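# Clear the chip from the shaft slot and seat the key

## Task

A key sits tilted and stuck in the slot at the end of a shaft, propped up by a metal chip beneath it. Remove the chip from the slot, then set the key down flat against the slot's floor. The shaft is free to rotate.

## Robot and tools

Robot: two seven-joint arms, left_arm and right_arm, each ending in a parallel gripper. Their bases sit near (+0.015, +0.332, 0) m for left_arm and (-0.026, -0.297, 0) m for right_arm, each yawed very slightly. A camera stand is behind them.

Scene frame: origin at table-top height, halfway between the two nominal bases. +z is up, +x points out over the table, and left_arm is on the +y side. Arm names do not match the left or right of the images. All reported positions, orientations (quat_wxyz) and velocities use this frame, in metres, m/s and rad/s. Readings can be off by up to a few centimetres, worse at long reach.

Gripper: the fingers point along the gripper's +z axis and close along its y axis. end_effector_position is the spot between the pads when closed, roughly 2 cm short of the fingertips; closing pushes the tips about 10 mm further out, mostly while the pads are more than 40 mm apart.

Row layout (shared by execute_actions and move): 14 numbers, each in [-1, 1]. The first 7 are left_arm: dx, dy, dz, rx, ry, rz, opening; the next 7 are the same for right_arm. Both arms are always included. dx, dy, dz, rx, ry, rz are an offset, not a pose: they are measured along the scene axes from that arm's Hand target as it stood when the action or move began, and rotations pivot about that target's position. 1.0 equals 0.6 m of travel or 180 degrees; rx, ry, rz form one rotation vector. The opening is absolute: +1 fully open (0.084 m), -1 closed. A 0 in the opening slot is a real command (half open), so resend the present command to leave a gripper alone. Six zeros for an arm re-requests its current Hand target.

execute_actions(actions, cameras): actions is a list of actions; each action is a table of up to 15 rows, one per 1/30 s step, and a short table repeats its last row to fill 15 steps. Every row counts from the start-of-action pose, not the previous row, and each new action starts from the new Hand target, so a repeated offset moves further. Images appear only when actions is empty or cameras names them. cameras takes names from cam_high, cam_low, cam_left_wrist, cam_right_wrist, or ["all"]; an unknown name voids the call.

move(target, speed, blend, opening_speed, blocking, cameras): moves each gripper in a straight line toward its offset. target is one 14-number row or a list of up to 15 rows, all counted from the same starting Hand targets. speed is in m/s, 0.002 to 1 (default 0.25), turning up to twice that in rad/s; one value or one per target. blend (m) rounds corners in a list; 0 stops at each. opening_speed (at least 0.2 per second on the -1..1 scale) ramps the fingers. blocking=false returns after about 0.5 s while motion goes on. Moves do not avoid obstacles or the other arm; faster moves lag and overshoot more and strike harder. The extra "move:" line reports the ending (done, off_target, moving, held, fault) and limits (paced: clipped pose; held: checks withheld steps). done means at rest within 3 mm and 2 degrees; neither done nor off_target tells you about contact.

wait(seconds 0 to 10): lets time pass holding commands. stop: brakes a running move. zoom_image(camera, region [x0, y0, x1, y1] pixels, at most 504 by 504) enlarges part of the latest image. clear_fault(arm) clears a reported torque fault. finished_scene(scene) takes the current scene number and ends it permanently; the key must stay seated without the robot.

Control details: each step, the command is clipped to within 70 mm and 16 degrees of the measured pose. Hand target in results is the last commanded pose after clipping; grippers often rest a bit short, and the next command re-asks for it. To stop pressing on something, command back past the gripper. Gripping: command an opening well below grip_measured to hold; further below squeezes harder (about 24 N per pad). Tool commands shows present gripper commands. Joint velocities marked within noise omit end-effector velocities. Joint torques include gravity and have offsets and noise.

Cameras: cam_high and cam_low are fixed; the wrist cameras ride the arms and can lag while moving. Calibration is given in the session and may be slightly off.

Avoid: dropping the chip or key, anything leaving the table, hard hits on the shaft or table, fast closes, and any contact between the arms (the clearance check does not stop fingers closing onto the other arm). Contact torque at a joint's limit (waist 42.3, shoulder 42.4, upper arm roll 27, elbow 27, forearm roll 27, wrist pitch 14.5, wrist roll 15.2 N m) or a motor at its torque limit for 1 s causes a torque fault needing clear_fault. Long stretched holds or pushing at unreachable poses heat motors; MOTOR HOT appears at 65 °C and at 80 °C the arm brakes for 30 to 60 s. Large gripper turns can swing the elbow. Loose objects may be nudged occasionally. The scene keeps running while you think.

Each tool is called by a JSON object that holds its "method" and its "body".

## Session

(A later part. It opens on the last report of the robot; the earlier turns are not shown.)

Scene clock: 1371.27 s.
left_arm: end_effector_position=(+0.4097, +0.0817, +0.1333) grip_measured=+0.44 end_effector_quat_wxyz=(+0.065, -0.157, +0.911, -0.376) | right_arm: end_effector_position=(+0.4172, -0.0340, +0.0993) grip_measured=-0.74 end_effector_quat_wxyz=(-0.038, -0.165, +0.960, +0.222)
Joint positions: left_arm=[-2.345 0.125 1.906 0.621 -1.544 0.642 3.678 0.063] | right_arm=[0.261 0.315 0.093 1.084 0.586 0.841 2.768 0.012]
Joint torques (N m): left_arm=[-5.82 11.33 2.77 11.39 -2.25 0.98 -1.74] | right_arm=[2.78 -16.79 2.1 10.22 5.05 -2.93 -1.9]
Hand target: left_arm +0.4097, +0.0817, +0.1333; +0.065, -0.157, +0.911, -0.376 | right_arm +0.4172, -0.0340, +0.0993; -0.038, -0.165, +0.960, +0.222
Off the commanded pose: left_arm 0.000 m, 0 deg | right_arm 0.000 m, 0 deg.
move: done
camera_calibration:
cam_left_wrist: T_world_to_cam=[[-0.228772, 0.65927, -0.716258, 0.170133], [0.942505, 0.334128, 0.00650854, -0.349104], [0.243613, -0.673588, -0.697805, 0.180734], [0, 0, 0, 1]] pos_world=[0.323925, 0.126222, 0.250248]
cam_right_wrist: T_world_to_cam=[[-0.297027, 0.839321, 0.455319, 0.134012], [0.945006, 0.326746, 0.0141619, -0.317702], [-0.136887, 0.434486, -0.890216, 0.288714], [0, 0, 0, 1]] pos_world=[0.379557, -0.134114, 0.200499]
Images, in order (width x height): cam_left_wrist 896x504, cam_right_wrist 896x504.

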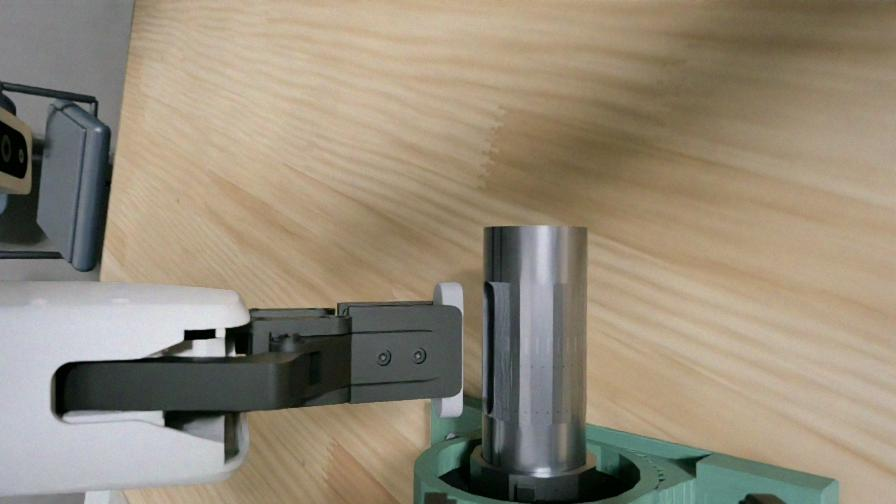

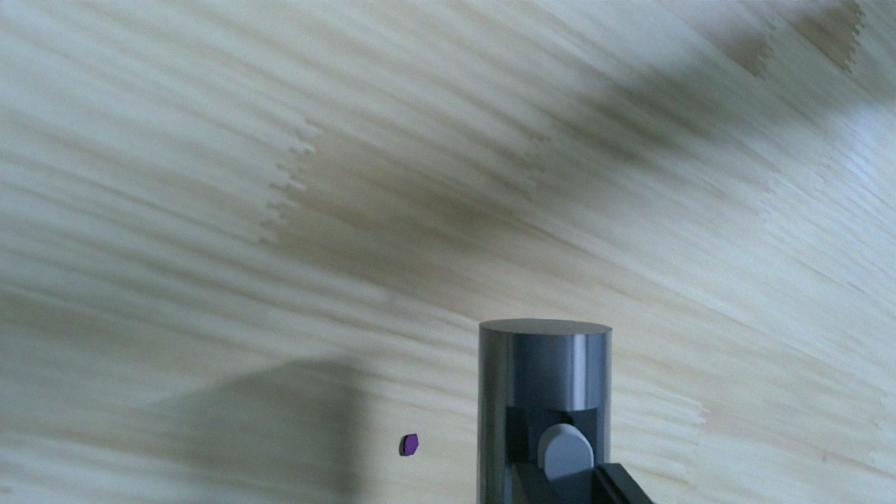

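{"method": "zoom_image", "body": {"camera": "cam_right_wrist", "region": [490, 390, 620, 504]}}

Scaled by 3.877 from the camera's 896x504 image, which has a finer 1280x720 frame.

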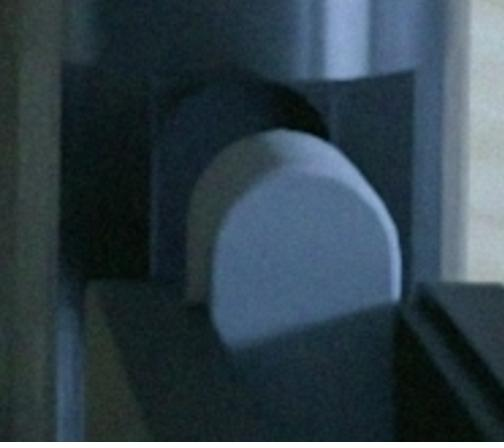

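{"method": "move", "body": {"target": [0,0,0,0,0,0,0.45, -0.00267,0.00758,-0.01648,0,0,0,-1], "speed": 0.04, "cameras": ["cam_left_wrist","cam_right_wrist"]}}

{"method": "zoom_image", "body": {"camera": "cam_right_wrist", "region": [490, 390, 620, 504]}}

{"method": "zoom_image", "body": {"camera": "cam_left_wrist", "region": [420, 260, 600, 440]}}

Scene clock: 1403.33 s.
left_arm: end_effector_position=(+0.4097, +0.0817, +0.1333) grip_measured=+0.44 end_effector_quat_wxyz=(+0.065, -0.157, +0.911, -0.376) | right_arm: end_effector_position=(+0.4156, -0.0295, +0.0895) grip_measured=-0.74 end_effector_quat_wxyz=(-0.038, -0.165, +0.960, +0.222)
Joint positions: left_arm=[-2.345 0.125 1.906 0.62 -1.544 0.642 3.678 0.063] | right_arm=[0.267 0.335 0.099 1.079 0.596 0.815 2.762 0.012]
Joint torques (N m): left_arm=[-5.89 11.29 2.64 11.31 -2.2 1.04 -1.76] | right_arm=[2.96 -16.91 2.21 10.26 4.93 -2.88 -1.56]
Hand target: left_arm +0.4097, +0.0817, +0.1333; +0.065, -0.157, +0.911, -0.376 | right_arm +0.4156, -0.0295, +0.0894; -0.038, -0.165, +0.960, +0.222
Off the commanded pose: left_arm 0.000 m, 0 deg | right_arm 0.000 m, 0 deg.
move: done
camera_calibration:
cam_left_wrist: T_world_to_cam=[[-0.228705, 0.659294, -0.716258, 0.170108], [0.942522, 0.334081, 0.00655892, -0.349116], [0.243612, -0.673589, -0.697804, 0.180734], [0, 0, 0, 1]] pos_world=[0.323925, 0.126222, 0.250248]
cam_right_wrist: T_world_to_cam=[[-0.297046, 0.839329, 0.455292, 0.134281], [0.945015, 0.326717, 0.0142528, -0.317544], [-0.136789, 0.434492, -0.890228, 0.277693], [0, 0, 0, 1]] pos_world=[0.377957, -0.129613, 0.190599]
Images, in order (width x height): cam_left_wrist 896x504, cam_right_wrist 896x504.

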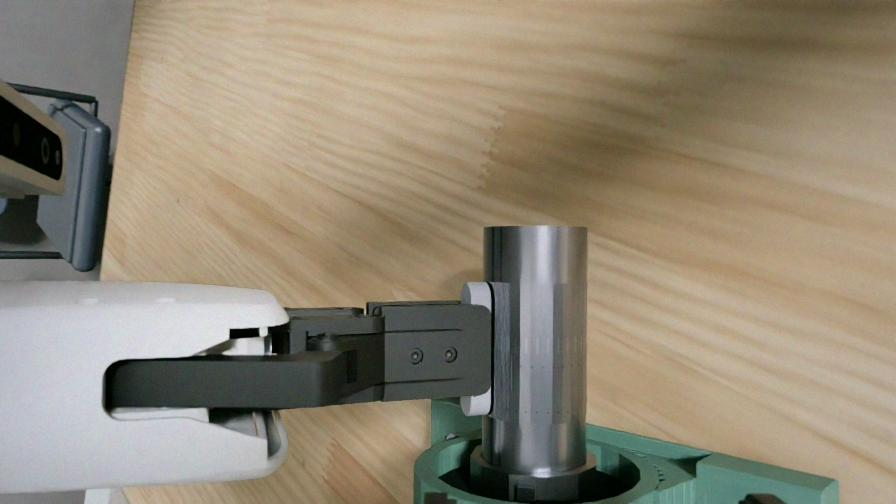

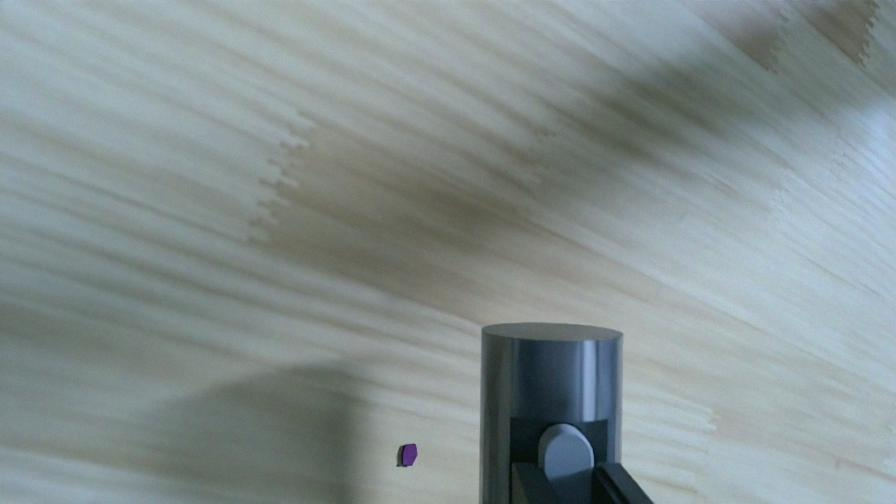

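Scaled by 3.877 from the camera's 896x504 image, which has a finer 1280x720 frame.

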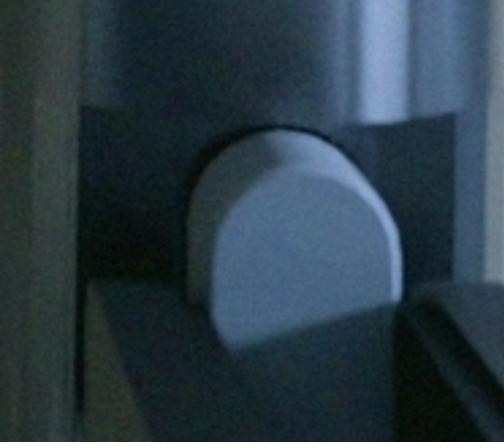

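Scaled by 2.800 from the camera's 896x504 image, which has a finer 1280x720 frame.

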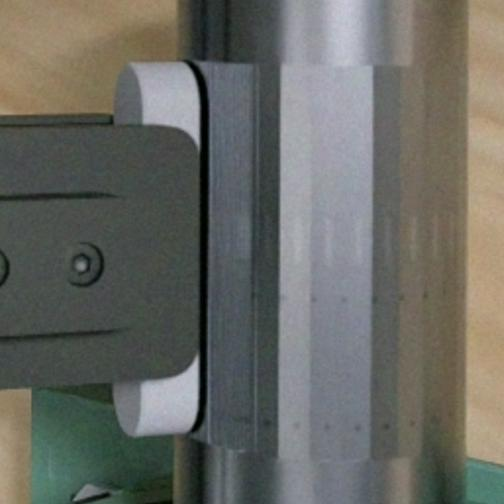

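{"method": "move", "body": {"target": [0,0,0,0,0,0,0.45, -0.00085,0.00241,-0.00524,0,0,0,-1], "speed": 0.01, "cameras": ["cam_left_wrist","cam_right_wrist"]}}

{"method": "zoom_image", "body": {"camera": "cam_right_wrist", "region": [490, 390, 620, 504]}}

{"method": "zoom_image", "body": {"camera": "cam_left_wrist", "region": [440, 270, 600, 430]}}

Scene clock: 1416.47 s.
left_arm: end_effector_position=(+0.4097, +0.0817, +0.1333) grip_measured=+0.44 end_effector_quat_wxyz=(+0.065, -0.157, +0.911, -0.376) | right_arm: end_effector_position=(+0.4151, -0.0280, +0.0863) grip_measured=-0.74 end_effector_quat_wxyz=(-0.037, -0.165, +0.960, +0.222)
Joint positions: left_arm=[-2.345 0.125 1.906 0.62 -1.544 0.642 3.678 0.063] | right_arm=[0.269 0.341 0.101 1.078 0.599 0.807 2.76 0.012]
Joint torques (N m): left_arm=[-5.84 11.23 2.71 11.32 -2.11 0.99 -1.78] | right_arm=[3.57 -15.33 2.98 9.67 4.93 -3.02 -2.24]
Hand target: left_arm +0.4097, +0.0817, +0.1333; +0.065, -0.157, +0.911, -0.376 | right_arm +0.4151, -0.0280, +0.0863; -0.038, -0.165, +0.960, +0.222
Off the commanded pose: left_arm 0.000 m, 0 deg | right_arm 0.000 m, 0 deg.
move: done
camera_calibration:
cam_left_wrist: T_world_to_cam=[[-0.228705, 0.659294, -0.716258, 0.170108], [0.942522, 0.334081, 0.00655892, -0.349116], [0.243612, -0.673589, -0.697804, 0.180734], [0, 0, 0, 1]] pos_world=[0.323925, 0.126222, 0.250248]
cam_right_wrist: T_world_to_cam=[[-0.297046, 0.839329, 0.455292, 0.134369], [0.945015, 0.326717, 0.0142528, -0.317485], [-0.136789, 0.434492, -0.890228, 0.274256], [0, 0, 0, 1]] pos_world=[0.377457, -0.128213, 0.187499]
Images, in order (width x height): cam_left_wrist 896x504, cam_right_wrist 896x504.

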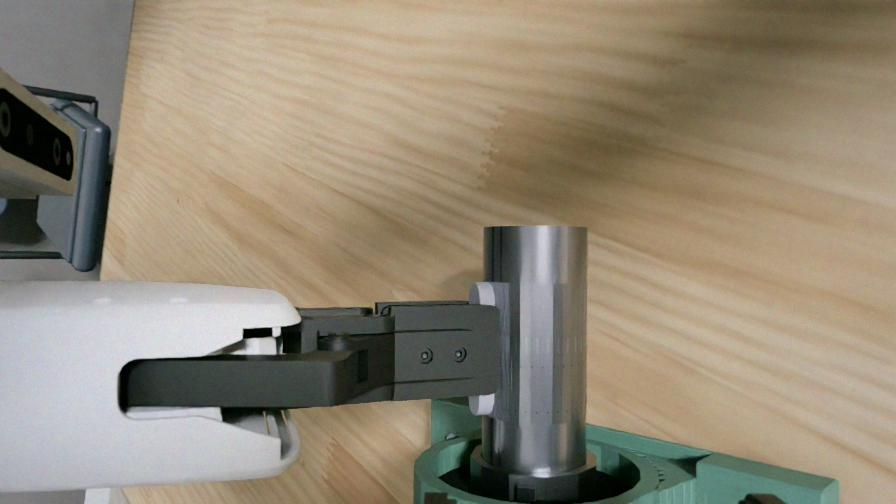

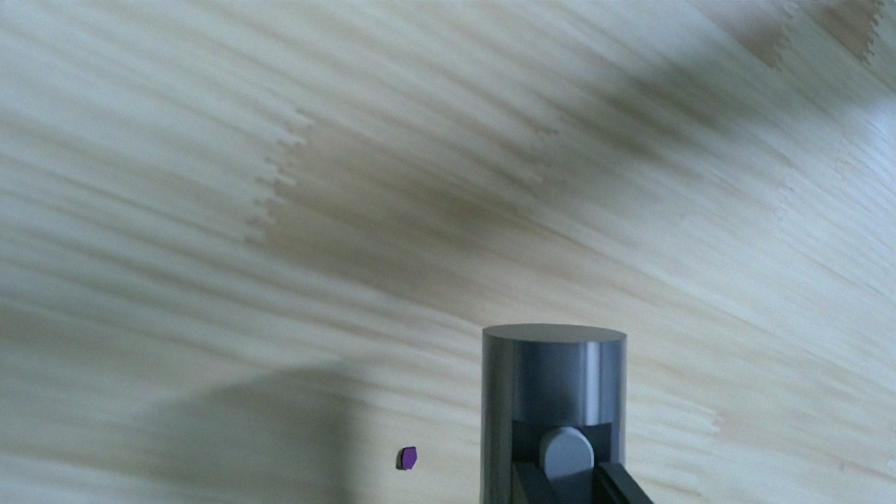

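Scaled by 3.877 from the camera's 896x504 image, which has a finer 1280x720 frame.

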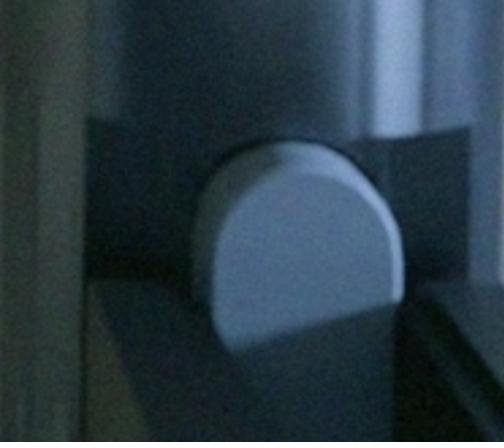

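Scaled by 3.150 from the camera's 896x504 image, which has a finer 1280x720 frame.

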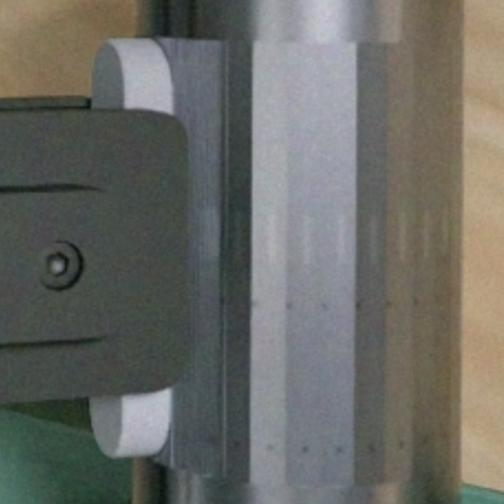

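{"method": "move", "body": {"target": [0,0,0,0,0,0,0.45, -0.00032,0.0009,-0.00195,0,0,0,-1], "speed": 0.01, "cameras": ["cam_left_wrist","cam_right_wrist"]}}

{"method": "zoom_image", "body": {"camera": "cam_left_wrist", "region": [440, 270, 600, 430]}}

Scene clock: 1421.37 s.
left_arm: end_effector_position=(+0.4097, +0.0817, +0.1333) grip_measured=+0.44 end_effector_quat_wxyz=(+0.065, -0.157, +0.911, -0.376) | right_arm: end_effector_position=(+0.4149, -0.0275, +0.0851) grip_measured=-0.74 end_effector_quat_wxyz=(-0.038, -0.165, +0.960, +0.222)
Joint positions: left_arm=[-2.345 0.125 1.906 0.62 -1.544 0.642 3.678 0.063] | right_arm=[0.27 0.344 0.102 1.078 0.6 0.804 2.76 0.012]
Joint torques (N m): left_arm=[-5.83 11.17 2.58 11.45 -2.05 1 -1.76] | right_arm=[3.88 -14.63 3.15 9.33 4.86 -3.33 -1.92]
Hand target: left_arm +0.4097, +0.0817, +0.1333; +0.065, -0.157, +0.911, -0.376 | right_arm +0.4149, -0.0275, +0.0851; -0.038, -0.165, +0.960, +0.222
Off the commanded pose: left_arm 0.000 m, 0 deg | right_arm 0.000 m, 0 deg.
move: done
camera_calibration:
cam_left_wrist: T_world_to_cam=[[-0.228705, 0.659294, -0.716258, 0.170108], [0.942522, 0.334081, 0.00655892, -0.349116], [0.243612, -0.673589, -0.697804, 0.180734], [0, 0, 0, 1]] pos_world=[0.323925, 0.126222, 0.250248]
cam_right_wrist: T_world_to_cam=[[-0.297027, 0.839321, 0.455319, 0.134339], [0.945006, 0.326746, 0.0141619, -0.317451], [-0.136887, 0.434486, -0.890216, 0.272934], [0, 0, 0, 1]] pos_world=[0.377257, -0.127614, 0.186299]
Images, in order (width x height): cam_left_wrist 896x504, cam_right_wrist 896x504.

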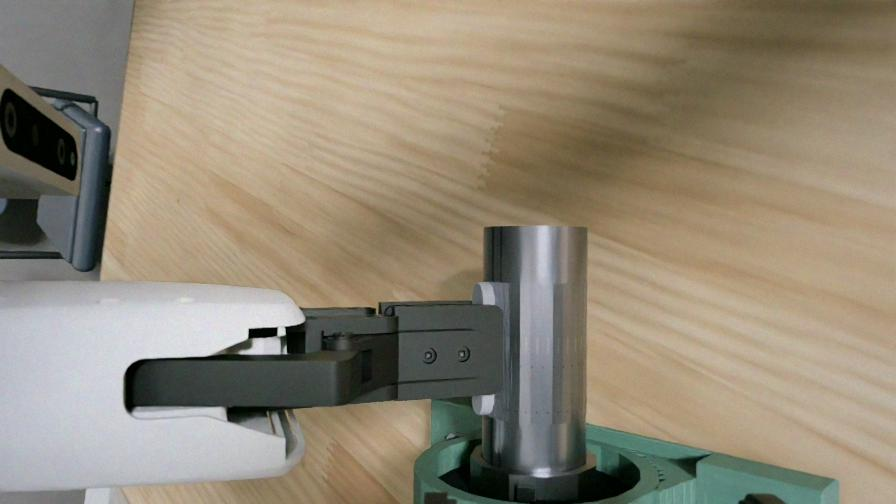

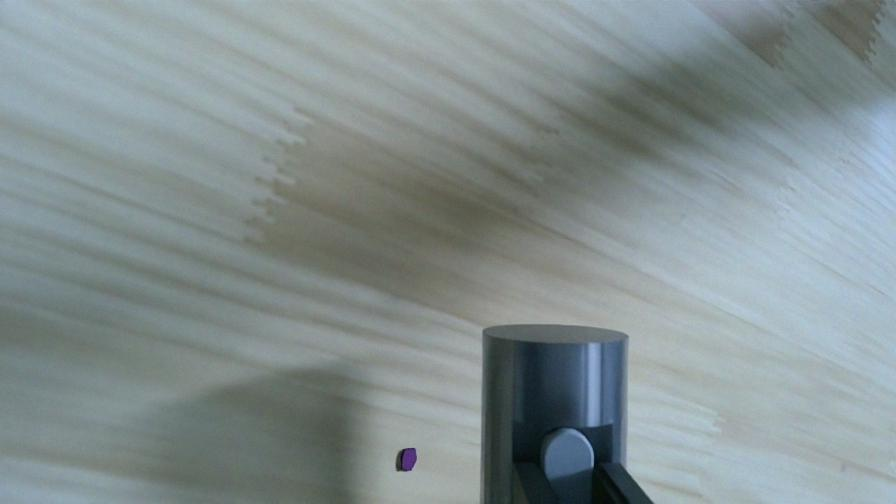

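Scaled by 3.150 from the camera's 896x504 image, which has a finer 1280x720 frame.

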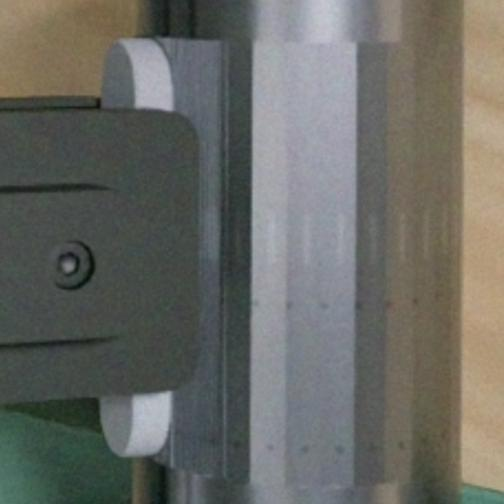

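{"method": "move", "body": {"target": [[0,0,0,0,0,0,0.45, 0,0,0,0,0,0,-0.5],[0,0,0,0,0,0,0.45, 0.00194,-0.00551,0.01198,0,0,0,-0.5],[0,0,0,0,0,0,0.45, 0.00194,-0.00551,0.01198,0,0,0,-1],[0,0,0,0,0,0,0.45, 0.00117,-0.00331,0.00719,0,0,0,-1]], "speed": 0.05, "opening_speed": 1.5, "cameras": ["cam_left_wrist","cam_right_wrist"]}}

{"method": "zoom_image", "body": {"camera": "cam_left_wrist", "region": [440, 270, 600, 430]}}

{"method": "zoom_image", "body": {"camera": "cam_right_wrist", "region": [460, 300, 660, 504]}}

Scene clock: 1430.53 s.
left_arm: end_effector_position=(+0.4097, +0.0817, +0.1333) grip_measured=+0.44 end_effector_quat_wxyz=(+0.065, -0.157, +0.911, -0.376) | right_arm: end_effector_position=(+0.4156, -0.0295, +0.0895) grip_measured=-1.00 end_effector_quat_wxyz=(-0.038, -0.165, +0.960, +0.222)
Joint positions: left_arm=[-2.345 0.125 1.906 0.62 -1.544 0.642 3.678 0.063] | right_arm=[0.267 0.335 0.099 1.079 0.596 0.815 2.762 0]
Joint torques (N m): left_arm=[-5.65 11.37 2.51 11.39 -1.87 0.95 -1.73] | right_arm=[3.73 -16.71 2.19 10.16 4.76 -2.96 -1.76]
Hand target: left_arm +0.4097, +0.0817, +0.1333; +0.065, -0.157, +0.911, -0.376 | right_arm +0.4156, -0.0295, +0.0894; -0.038, -0.165, +0.960, +0.222
Off the commanded pose: left_arm 0.000 m, 0 deg | right_arm 0.000 m, 0 deg.
move: done
camera_calibration:
cam_left_wrist: T_world_to_cam=[[-0.228705, 0.659294, -0.716258, 0.170108], [0.942522, 0.334081, 0.00655892, -0.349116], [0.243612, -0.673589, -0.697804, 0.180734], [0, 0, 0, 1]] pos_world=[0.323925, 0.126222, 0.250248]
cam_right_wrist: T_world_to_cam=[[-0.297003, 0.839344, 0.455293, 0.134266], [0.945028, 0.326679, 0.0142323, -0.317551], [-0.136789, 0.434491, -0.890228, 0.277693], [0, 0, 0, 1]] pos_world=[0.377957, -0.129613, 0.190599]
Images, in order (width x height): cam_left_wrist 896x504, cam_right_wrist 896x504.

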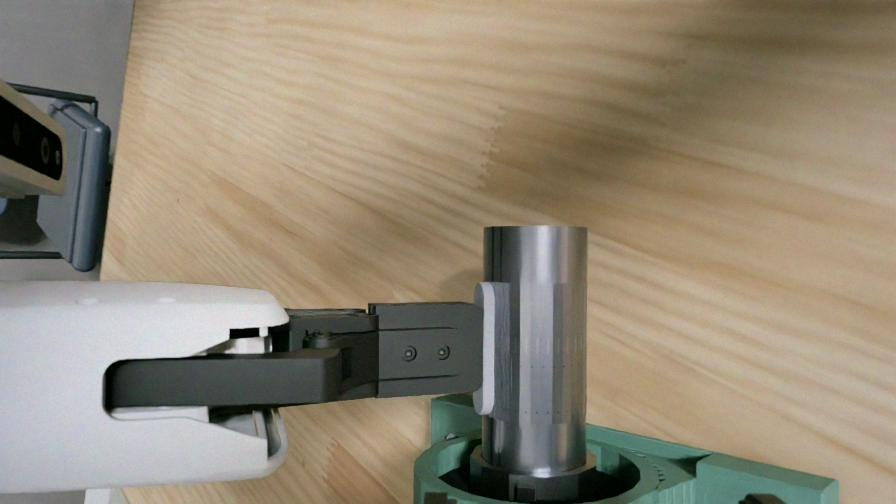

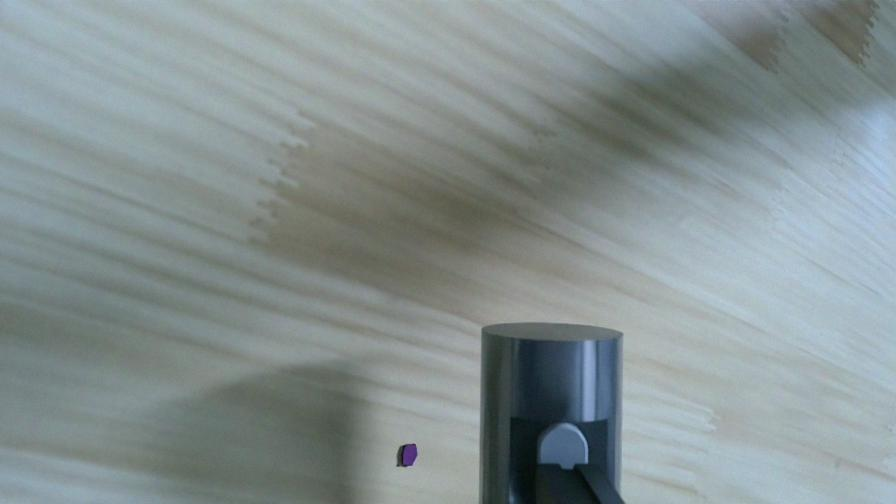

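Scaled by 3.150 from the camera's 896x504 image, which has a finer 1280x720 frame.

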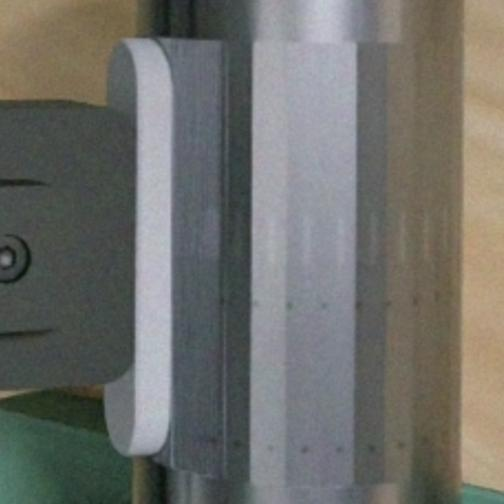

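Scaled by 2.471 from the camera's 896x504 image, which has a finer 1280x720 frame.

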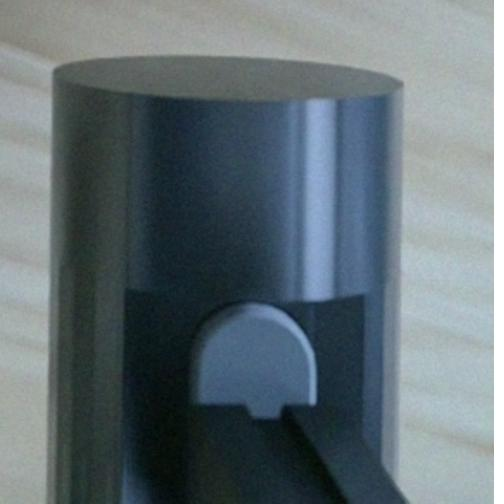

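{"method": "move", "body": {"target": [0,0,0,0,0,0,0.45, -0.00029,0.00083,-0.0018,0,0,0,-1], "speed": 0.01}}

{"method": "move", "body": {"target": [0,0,0,0,0,0,0.45, -0.00012,0.00034,-0.00075,0,0,0,-1], "speed": 0.01, "cameras": ["cam_left_wrist"]}}

{"method": "zoom_image", "body": {"camera": "cam_left_wrist", "region": [440, 270, 600, 430]}}

Scene clock: 1435.20 s.
left_arm: end_effector_position=(+0.4097, +0.0817, +0.1333) grip_measured=+0.44 end_effector_quat_wxyz=(+0.065, -0.157, +0.911, -0.376) | right_arm: end_effector_position=(+0.4155, -0.0290, +0.0885) grip_measured=-1.00 end_effector_quat_wxyz=(-0.037, -0.165, +0.960, +0.222)
Joint positions: left_arm=[-2.345 0.125 1.906 0.62 -1.544 0.642 3.678 0.063] | right_arm=[0.268 0.337 0.1 1.079 0.597 0.812 2.762 0]
Joint torques (N m): left_arm=[-5.63 11.2 2.53 11.37 -1.84 0.96 -1.82] | right_arm=[4.61 -11 3.74 8.82 4.93 -2.73 -1.63]
Hand target: left_arm +0.4097, +0.0817, +0.1333; +0.065, -0.157, +0.911, -0.376 | right_arm +0.4154, -0.0290, +0.0884; -0.038, -0.165, +0.960, +0.222
Off the commanded pose: left_arm 0.000 m, 0 deg | right_arm 0.000 m, 0 deg.
move: done

Scene clock: 1435.90 s.
left_arm: end_effector_position=(+0.4097, +0.0817, +0.1333) grip_measured=+0.44 end_effector_quat_wxyz=(+0.065, -0.157, +0.911, -0.376) | right_arm: end_effector_position=(+0.4154, -0.0288, +0.0880) grip_measured=-1.00 end_effector_quat_wxyz=(-0.037, -0.165, +0.960, +0.222)
Joint positions: left_arm=[-2.345 0.125 1.906 0.62 -1.544 0.642 3.678 0.063] | right_arm=[0.268 0.338 0.1 1.079 0.597 0.811 2.761 0]
Joint torques (N m): left_arm=[-5.62 11.41 2.6 11.39 -1.8 0.92 -1.71] | right_arm=[7.12 -3.78 6.29 4.65 4.83 -2.68 -1.69]
Hand target: left_arm +0.4097, +0.0817, +0.1333; +0.065, -0.157, +0.911, -0.376 | right_arm +0.4154, -0.0288, +0.0879; -0.038, -0.165, +0.960, +0.222
Off the commanded pose: left_arm 0.000 m, 0 deg | right_arm 0.000 m, 0 deg.
move: done
camera_calibration:
cam_left_wrist: T_world_to_cam=[[-0.228705, 0.659294, -0.716258, 0.170108], [0.942522, 0.334081, 0.00655892, -0.349116], [0.243612, -0.673589, -0.697804, 0.180734], [0, 0, 0, 1]] pos_world=[0.323925, 0.126222, 0.250248]
Images, in order (width x height): cam_left_wrist 896x504.

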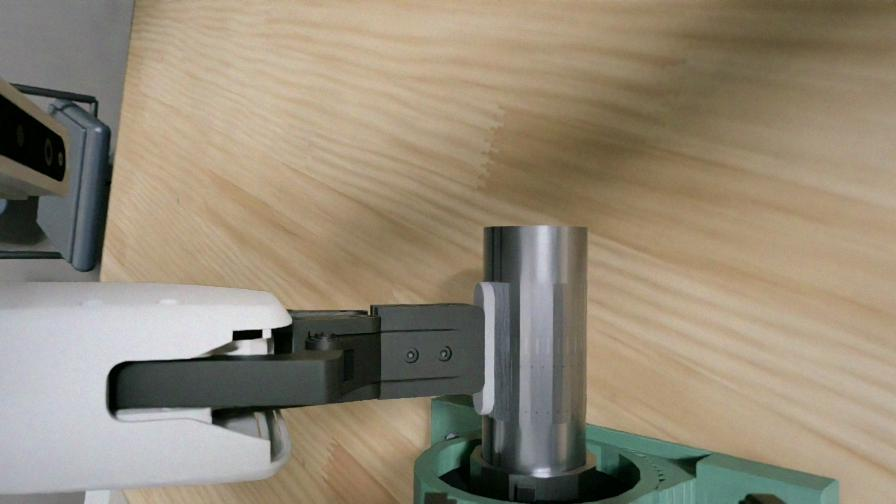

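Scaled by 3.150 from the camera's 896x504 image, which has a finer 1280x720 frame.

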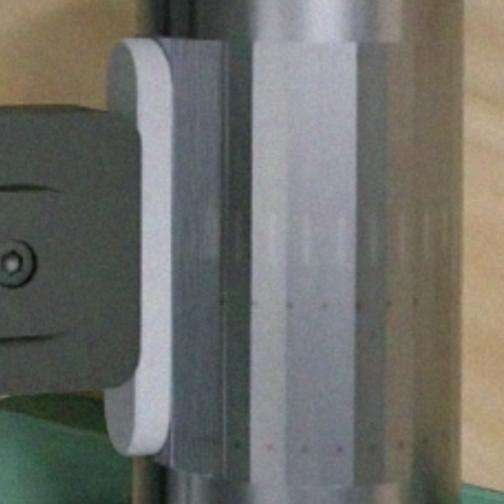

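{"method": "zoom_image", "body": {"camera": "cam_left_wrist", "region": [464, 276, 514, 326]}}

{"method": "zoom_image", "body": {"camera": "cam_left_wrist", "region": [464, 376, 514, 426]}}

Scaled by 10.080 from the camera's 896x504 image, which has a finer 1280x720 frame.

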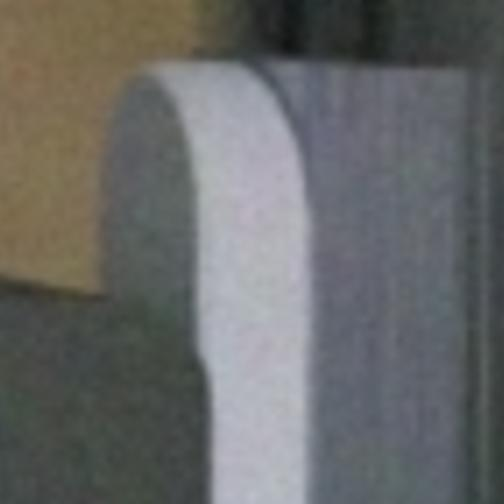

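Scaled by 10.080 from the camera's 896x504 image, which has a finer 1280x720 frame.

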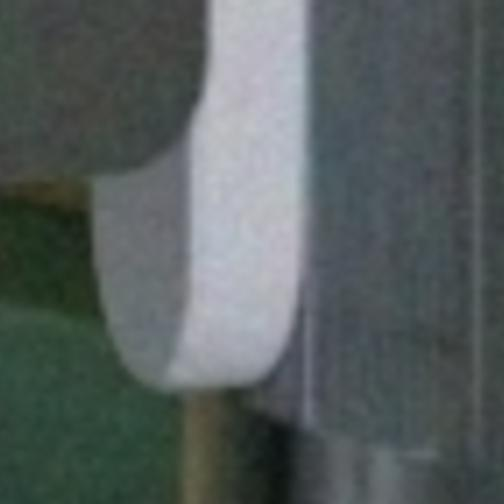

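{"method": "move", "body": {"target": [[0,0,0,0,0,0,0.45, 0.00073,-0.00207,0.0045,0,0,0,-1],[0,0,0,0,0,0,0.45, -0.06677,-0.02577,0.0045,0,0,0,-1],[0,0,0,0,0,0,0.45, -0.06811,-0.02198,-0.00374,0,0,0,-1]], "speed": 0.06, "cameras": ["cam_left_wrist","cam_right_wrist"]}}

{"method": "zoom_image", "body": {"camera": "cam_left_wrist", "region": [440, 270, 600, 430]}}

Scene clock: 1476.93 s.
left_arm: end_effector_position=(+0.4097, +0.0817, +0.1333) grip_measured=+0.44 end_effector_quat_wxyz=(+0.065, -0.157, +0.911, -0.376) | right_arm: end_effector_position=(+0.3746, -0.0420, +0.0857) grip_measured=-1.00 end_effector_quat_wxyz=(-0.037, -0.165, +0.960, +0.222)
Joint positions: left_arm=[-2.345 0.125 1.906 0.62 -1.544 0.642 3.678 0.063] | right_arm=[0.267 0.226 0.112 0.912 0.643 0.764 2.719 0]
Joint torques (N m): left_arm=[-5.67 11.29 2.54 11.36 -1.78 0.86 -1.75] | right_arm=[3.73 -13.28 2.32 9.59 4.77 -2.9 -1.71]
Hand target: left_arm +0.4097, +0.0817, +0.1333; +0.065, -0.157, +0.911, -0.376 | right_arm +0.3745, -0.0419, +0.0857; -0.038, -0.165, +0.960, +0.222
Off the commanded pose: left_arm 0.000 m, 0 deg | right_arm 0.000 m, 0 deg.
move: done
camera_calibration:
cam_left_wrist: T_world_to_cam=[[-0.228705, 0.659294, -0.716258, 0.170108], [0.942522, 0.334081, 0.00655892, -0.349116], [0.243612, -0.673589, -0.697804, 0.180734], [0, 0, 0, 1]] pos_world=[0.323925, 0.126222, 0.250248]
cam_right_wrist: T_world_to_cam=[[-0.297093, 0.839327, 0.455266, 0.134269], [0.945014, 0.326715, 0.0143575, -0.274588], [-0.136691, 0.434498, -0.89024, 0.274178], [0, 0, 0, 1]] pos_world=[0.336857, -0.142113, 0.186898]
Images, in order (width x height): cam_left_wrist 896x504, cam_right_wrist 896x504.

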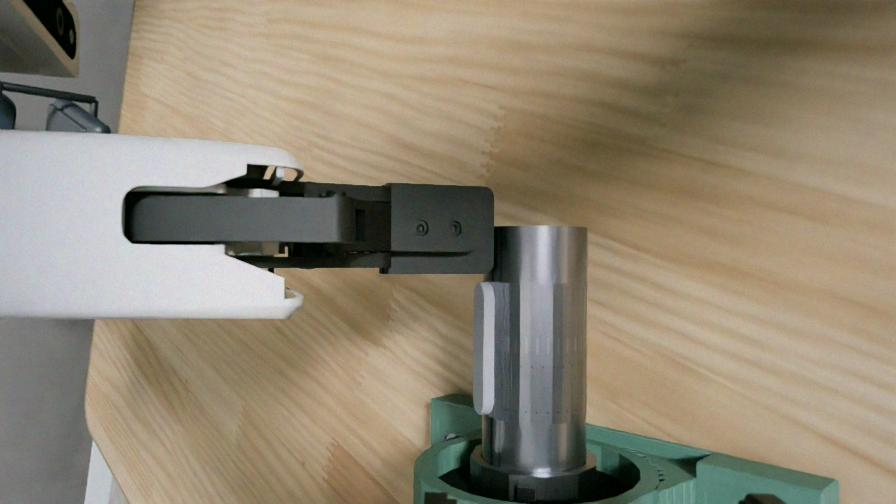

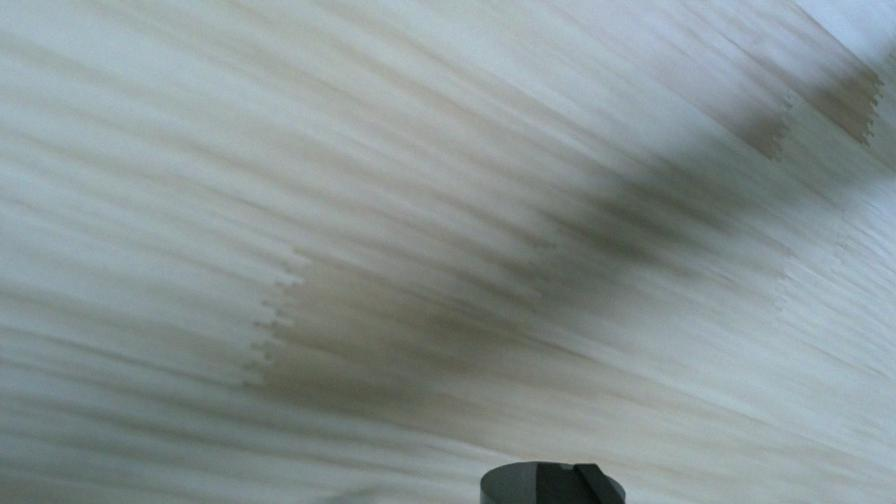

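Scaled by 3.150 from the camera's 896x504 image, which has a finer 1280x720 frame.

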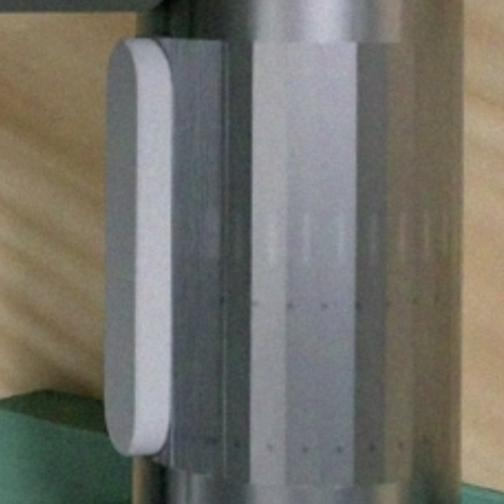

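{"method": "move", "body": {"target": [0,0,0,0,0,0,0.45, -0.00012,0.00034,-0.00075,0,0,0,-1], "speed": 0.01}}

{"method": "move", "body": {"target": [0,0,0,0,0,0,0.45, -0.00012,0.00034,-0.00075,0,0,0,-1], "speed": 0.01}}

Scene clock: 1480.03 s.
left_arm: end_effector_position=(+0.4097, +0.0817, +0.1333) grip_measured=+0.44 end_effector_quat_wxyz=(+0.065, -0.157, +0.911, -0.376) | right_arm: end_effector_position=(+0.3745, -0.0417, +0.0853) grip_measured=-1.00 end_effector_quat_wxyz=(-0.037, -0.165, +0.960, +0.222)
Joint positions: left_arm=[-2.345 0.125 1.906 0.62 -1.544 0.642 3.678 0.063] | right_arm=[0.268 0.227 0.112 0.911 0.644 0.762 2.719 0]
Joint torques (N m): left_arm=[-5.45 11.17 2.63 11.35 -1.7 0.85 -1.78] | right_arm=[5.38 -6.27 4.05 6.89 4.89 -2.78 -1.59]
Hand target: left_arm +0.4097, +0.0817, +0.1333; +0.065, -0.157, +0.911, -0.376 | right_arm +0.3744, -0.0417, +0.0852; -0.038, -0.165, +0.960, +0.222
Off the commanded pose: left_arm 0.000 m, 0 deg | right_arm 0.000 m, 0 deg.
move: done

Scene clock: 1480.73 s.
left_arm: end_effector_position=(+0.4097, +0.0817, +0.1333) grip_measured=+0.44 end_effector_quat_wxyz=(+0.065, -0.157, +0.911, -0.376) | right_arm: end_effector_position=(+0.3744, -0.0415, +0.0848) grip_measured=-1.00 end_effector_quat_wxyz=(-0.037, -0.165, +0.960, +0.222) end_effector_velocity=(+0.001, +0.000, -0.001) end_effector_angular_velocity=(-0.001, -0.003, -0.001)
Joint positions: left_arm=[-2.345 0.125 1.906 0.62 -1.544 0.642 3.678 0.063] | right_arm=[0.268 0.228 0.112 0.911 0.644 0.761 2.718 0]
Joint velocities: left_arm=[within noise] | right_arm=[0 0.002 0 0 0 -0.005 0 0]
Joint torques (N m): left_arm=[-5.53 11.24 2.55 11.32 -1.69 0.83 -1.76] | right_arm=[7.48 0.24 5.92 3.32 4.93 -2.52 -1.64]
Hand target: left_arm +0.4097, +0.0817, +0.1333; +0.065, -0.157, +0.911, -0.376 | right_arm +0.3744, -0.0415, +0.0848; -0.038, -0.165, +0.960, +0.222
Off the commanded pose: left_arm 0.000 m, 0 deg | right_arm 0.000 m, 0 deg.
move: done

{"method": "move", "body": {"target": [0,0,0,0,0,0,0.45, -0.0150,-0.0300,0.0600,0,0,0,-1], "speed": 0.1, "cameras": ["cam_left_wrist","cam_right_wrist"]}}

{"method": "zoom_image", "body": {"camera": "cam_left_wrist", "region": [464, 255, 524, 315]}}

{"method": "zoom_image", "body": {"camera": "cam_left_wrist", "region": [464, 390, 524, 450]}}

{"method": "zoom_image", "body": {"camera": "cam_left_wrist", "region": [550, 310, 610, 370]}}

Scene clock: 1495.13 s.
left_arm: end_effector_position=(+0.4097, +0.0817, +0.1333) grip_measured=+0.44 end_effector_quat_wxyz=(+0.065, -0.157, +0.911, -0.376) | right_arm: end_effector_position=(+0.3654, -0.0595, +0.1207) grip_measured=-1.00 end_effector_quat_wxyz=(-0.038, -0.165, +0.960, +0.222)
Joint positions: left_arm=[-2.345 0.125 1.906 0.62 -1.544 0.642 3.678 0.063] | right_arm=[0.248 0.11 0.091 0.876 0.608 0.85 2.743 0]
Joint torques (N m): left_arm=[-5.59 11.21 2.58 11.4 -1.56 0.86 -1.69] | right_arm=[-2.67 -21.89 -1.52 10.45 -4.49 0.97 1.8]
Hand target: left_arm +0.4097, +0.0817, +0.1333; +0.065, -0.157, +0.911, -0.376 | right_arm +0.3654, -0.0595, +0.1208; -0.038, -0.165, +0.960, +0.222
Off the commanded pose: left_arm 0.000 m, 0 deg | right_arm 0.000 m, 0 deg.
move: done
camera_calibration:
cam_left_wrist: T_world_to_cam=[[-0.228705, 0.659294, -0.716258, 0.170108], [0.942522, 0.334081, 0.00655892, -0.349116], [0.243612, -0.673589, -0.697804, 0.180734], [0, 0, 0, 1]] pos_world=[0.323925, 0.126222, 0.250248]
cam_right_wrist: T_world_to_cam=[[-0.297027, 0.839321, 0.455319, 0.130339], [0.945006, 0.326746, 0.0141619, -0.260595], [-0.136887, 0.434486, -0.890216, 0.311783], [0, 0, 0, 1]] pos_world=[0.327657, -0.159714, 0.221899]
Images, in order (width x height): cam_left_wrist 896x504, cam_right_wrist 896x504.

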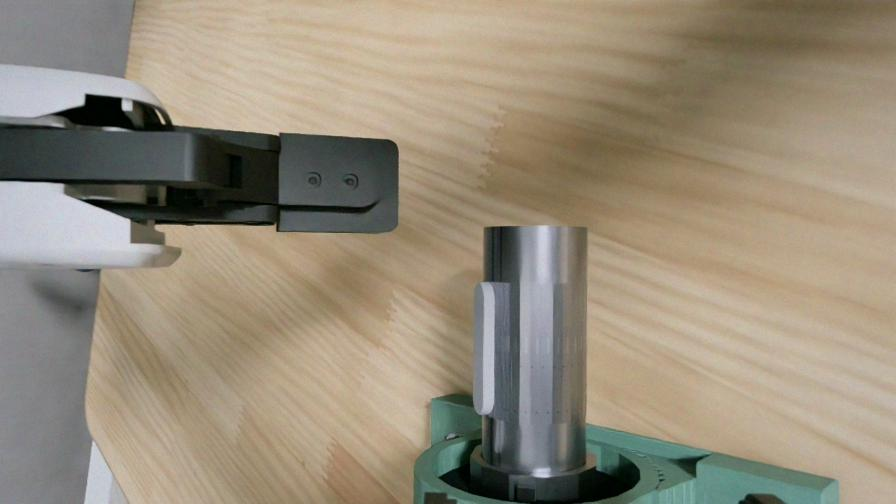

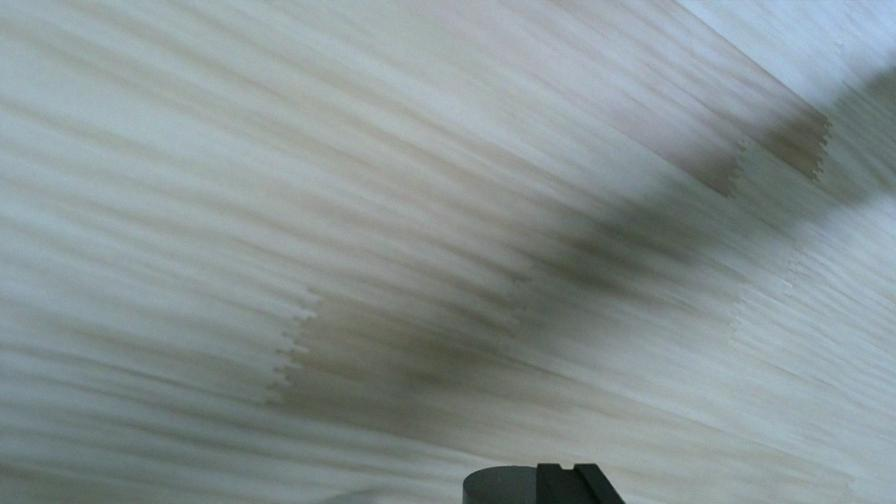

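Scaled by 8.400 from the camera's 896x504 image, which has a finer 1280x720 frame.

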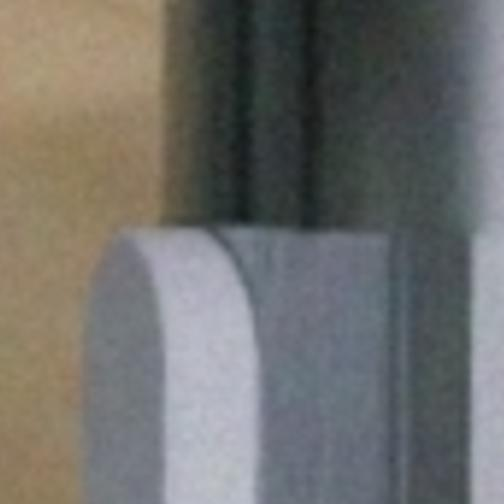

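Scaled by 8.400 from the camera's 896x504 image, which has a finer 1280x720 frame.

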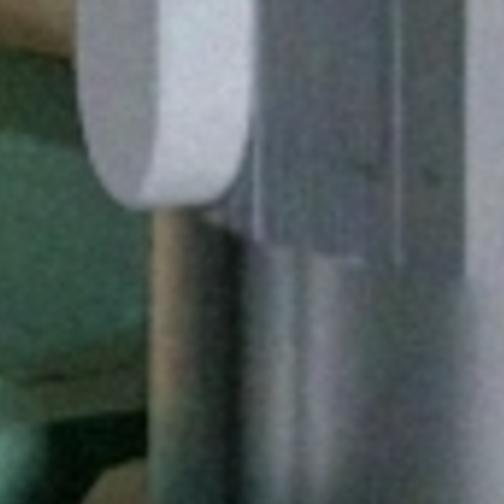

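Scaled by 8.400 from the camera's 896x504 image, which has a finer 1280x720 frame.

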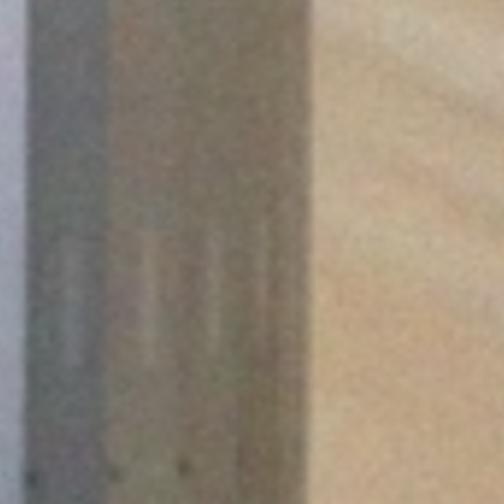

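{"method": "finished_scene", "body": {"scene": 1}}

The scene is finished: the task was done.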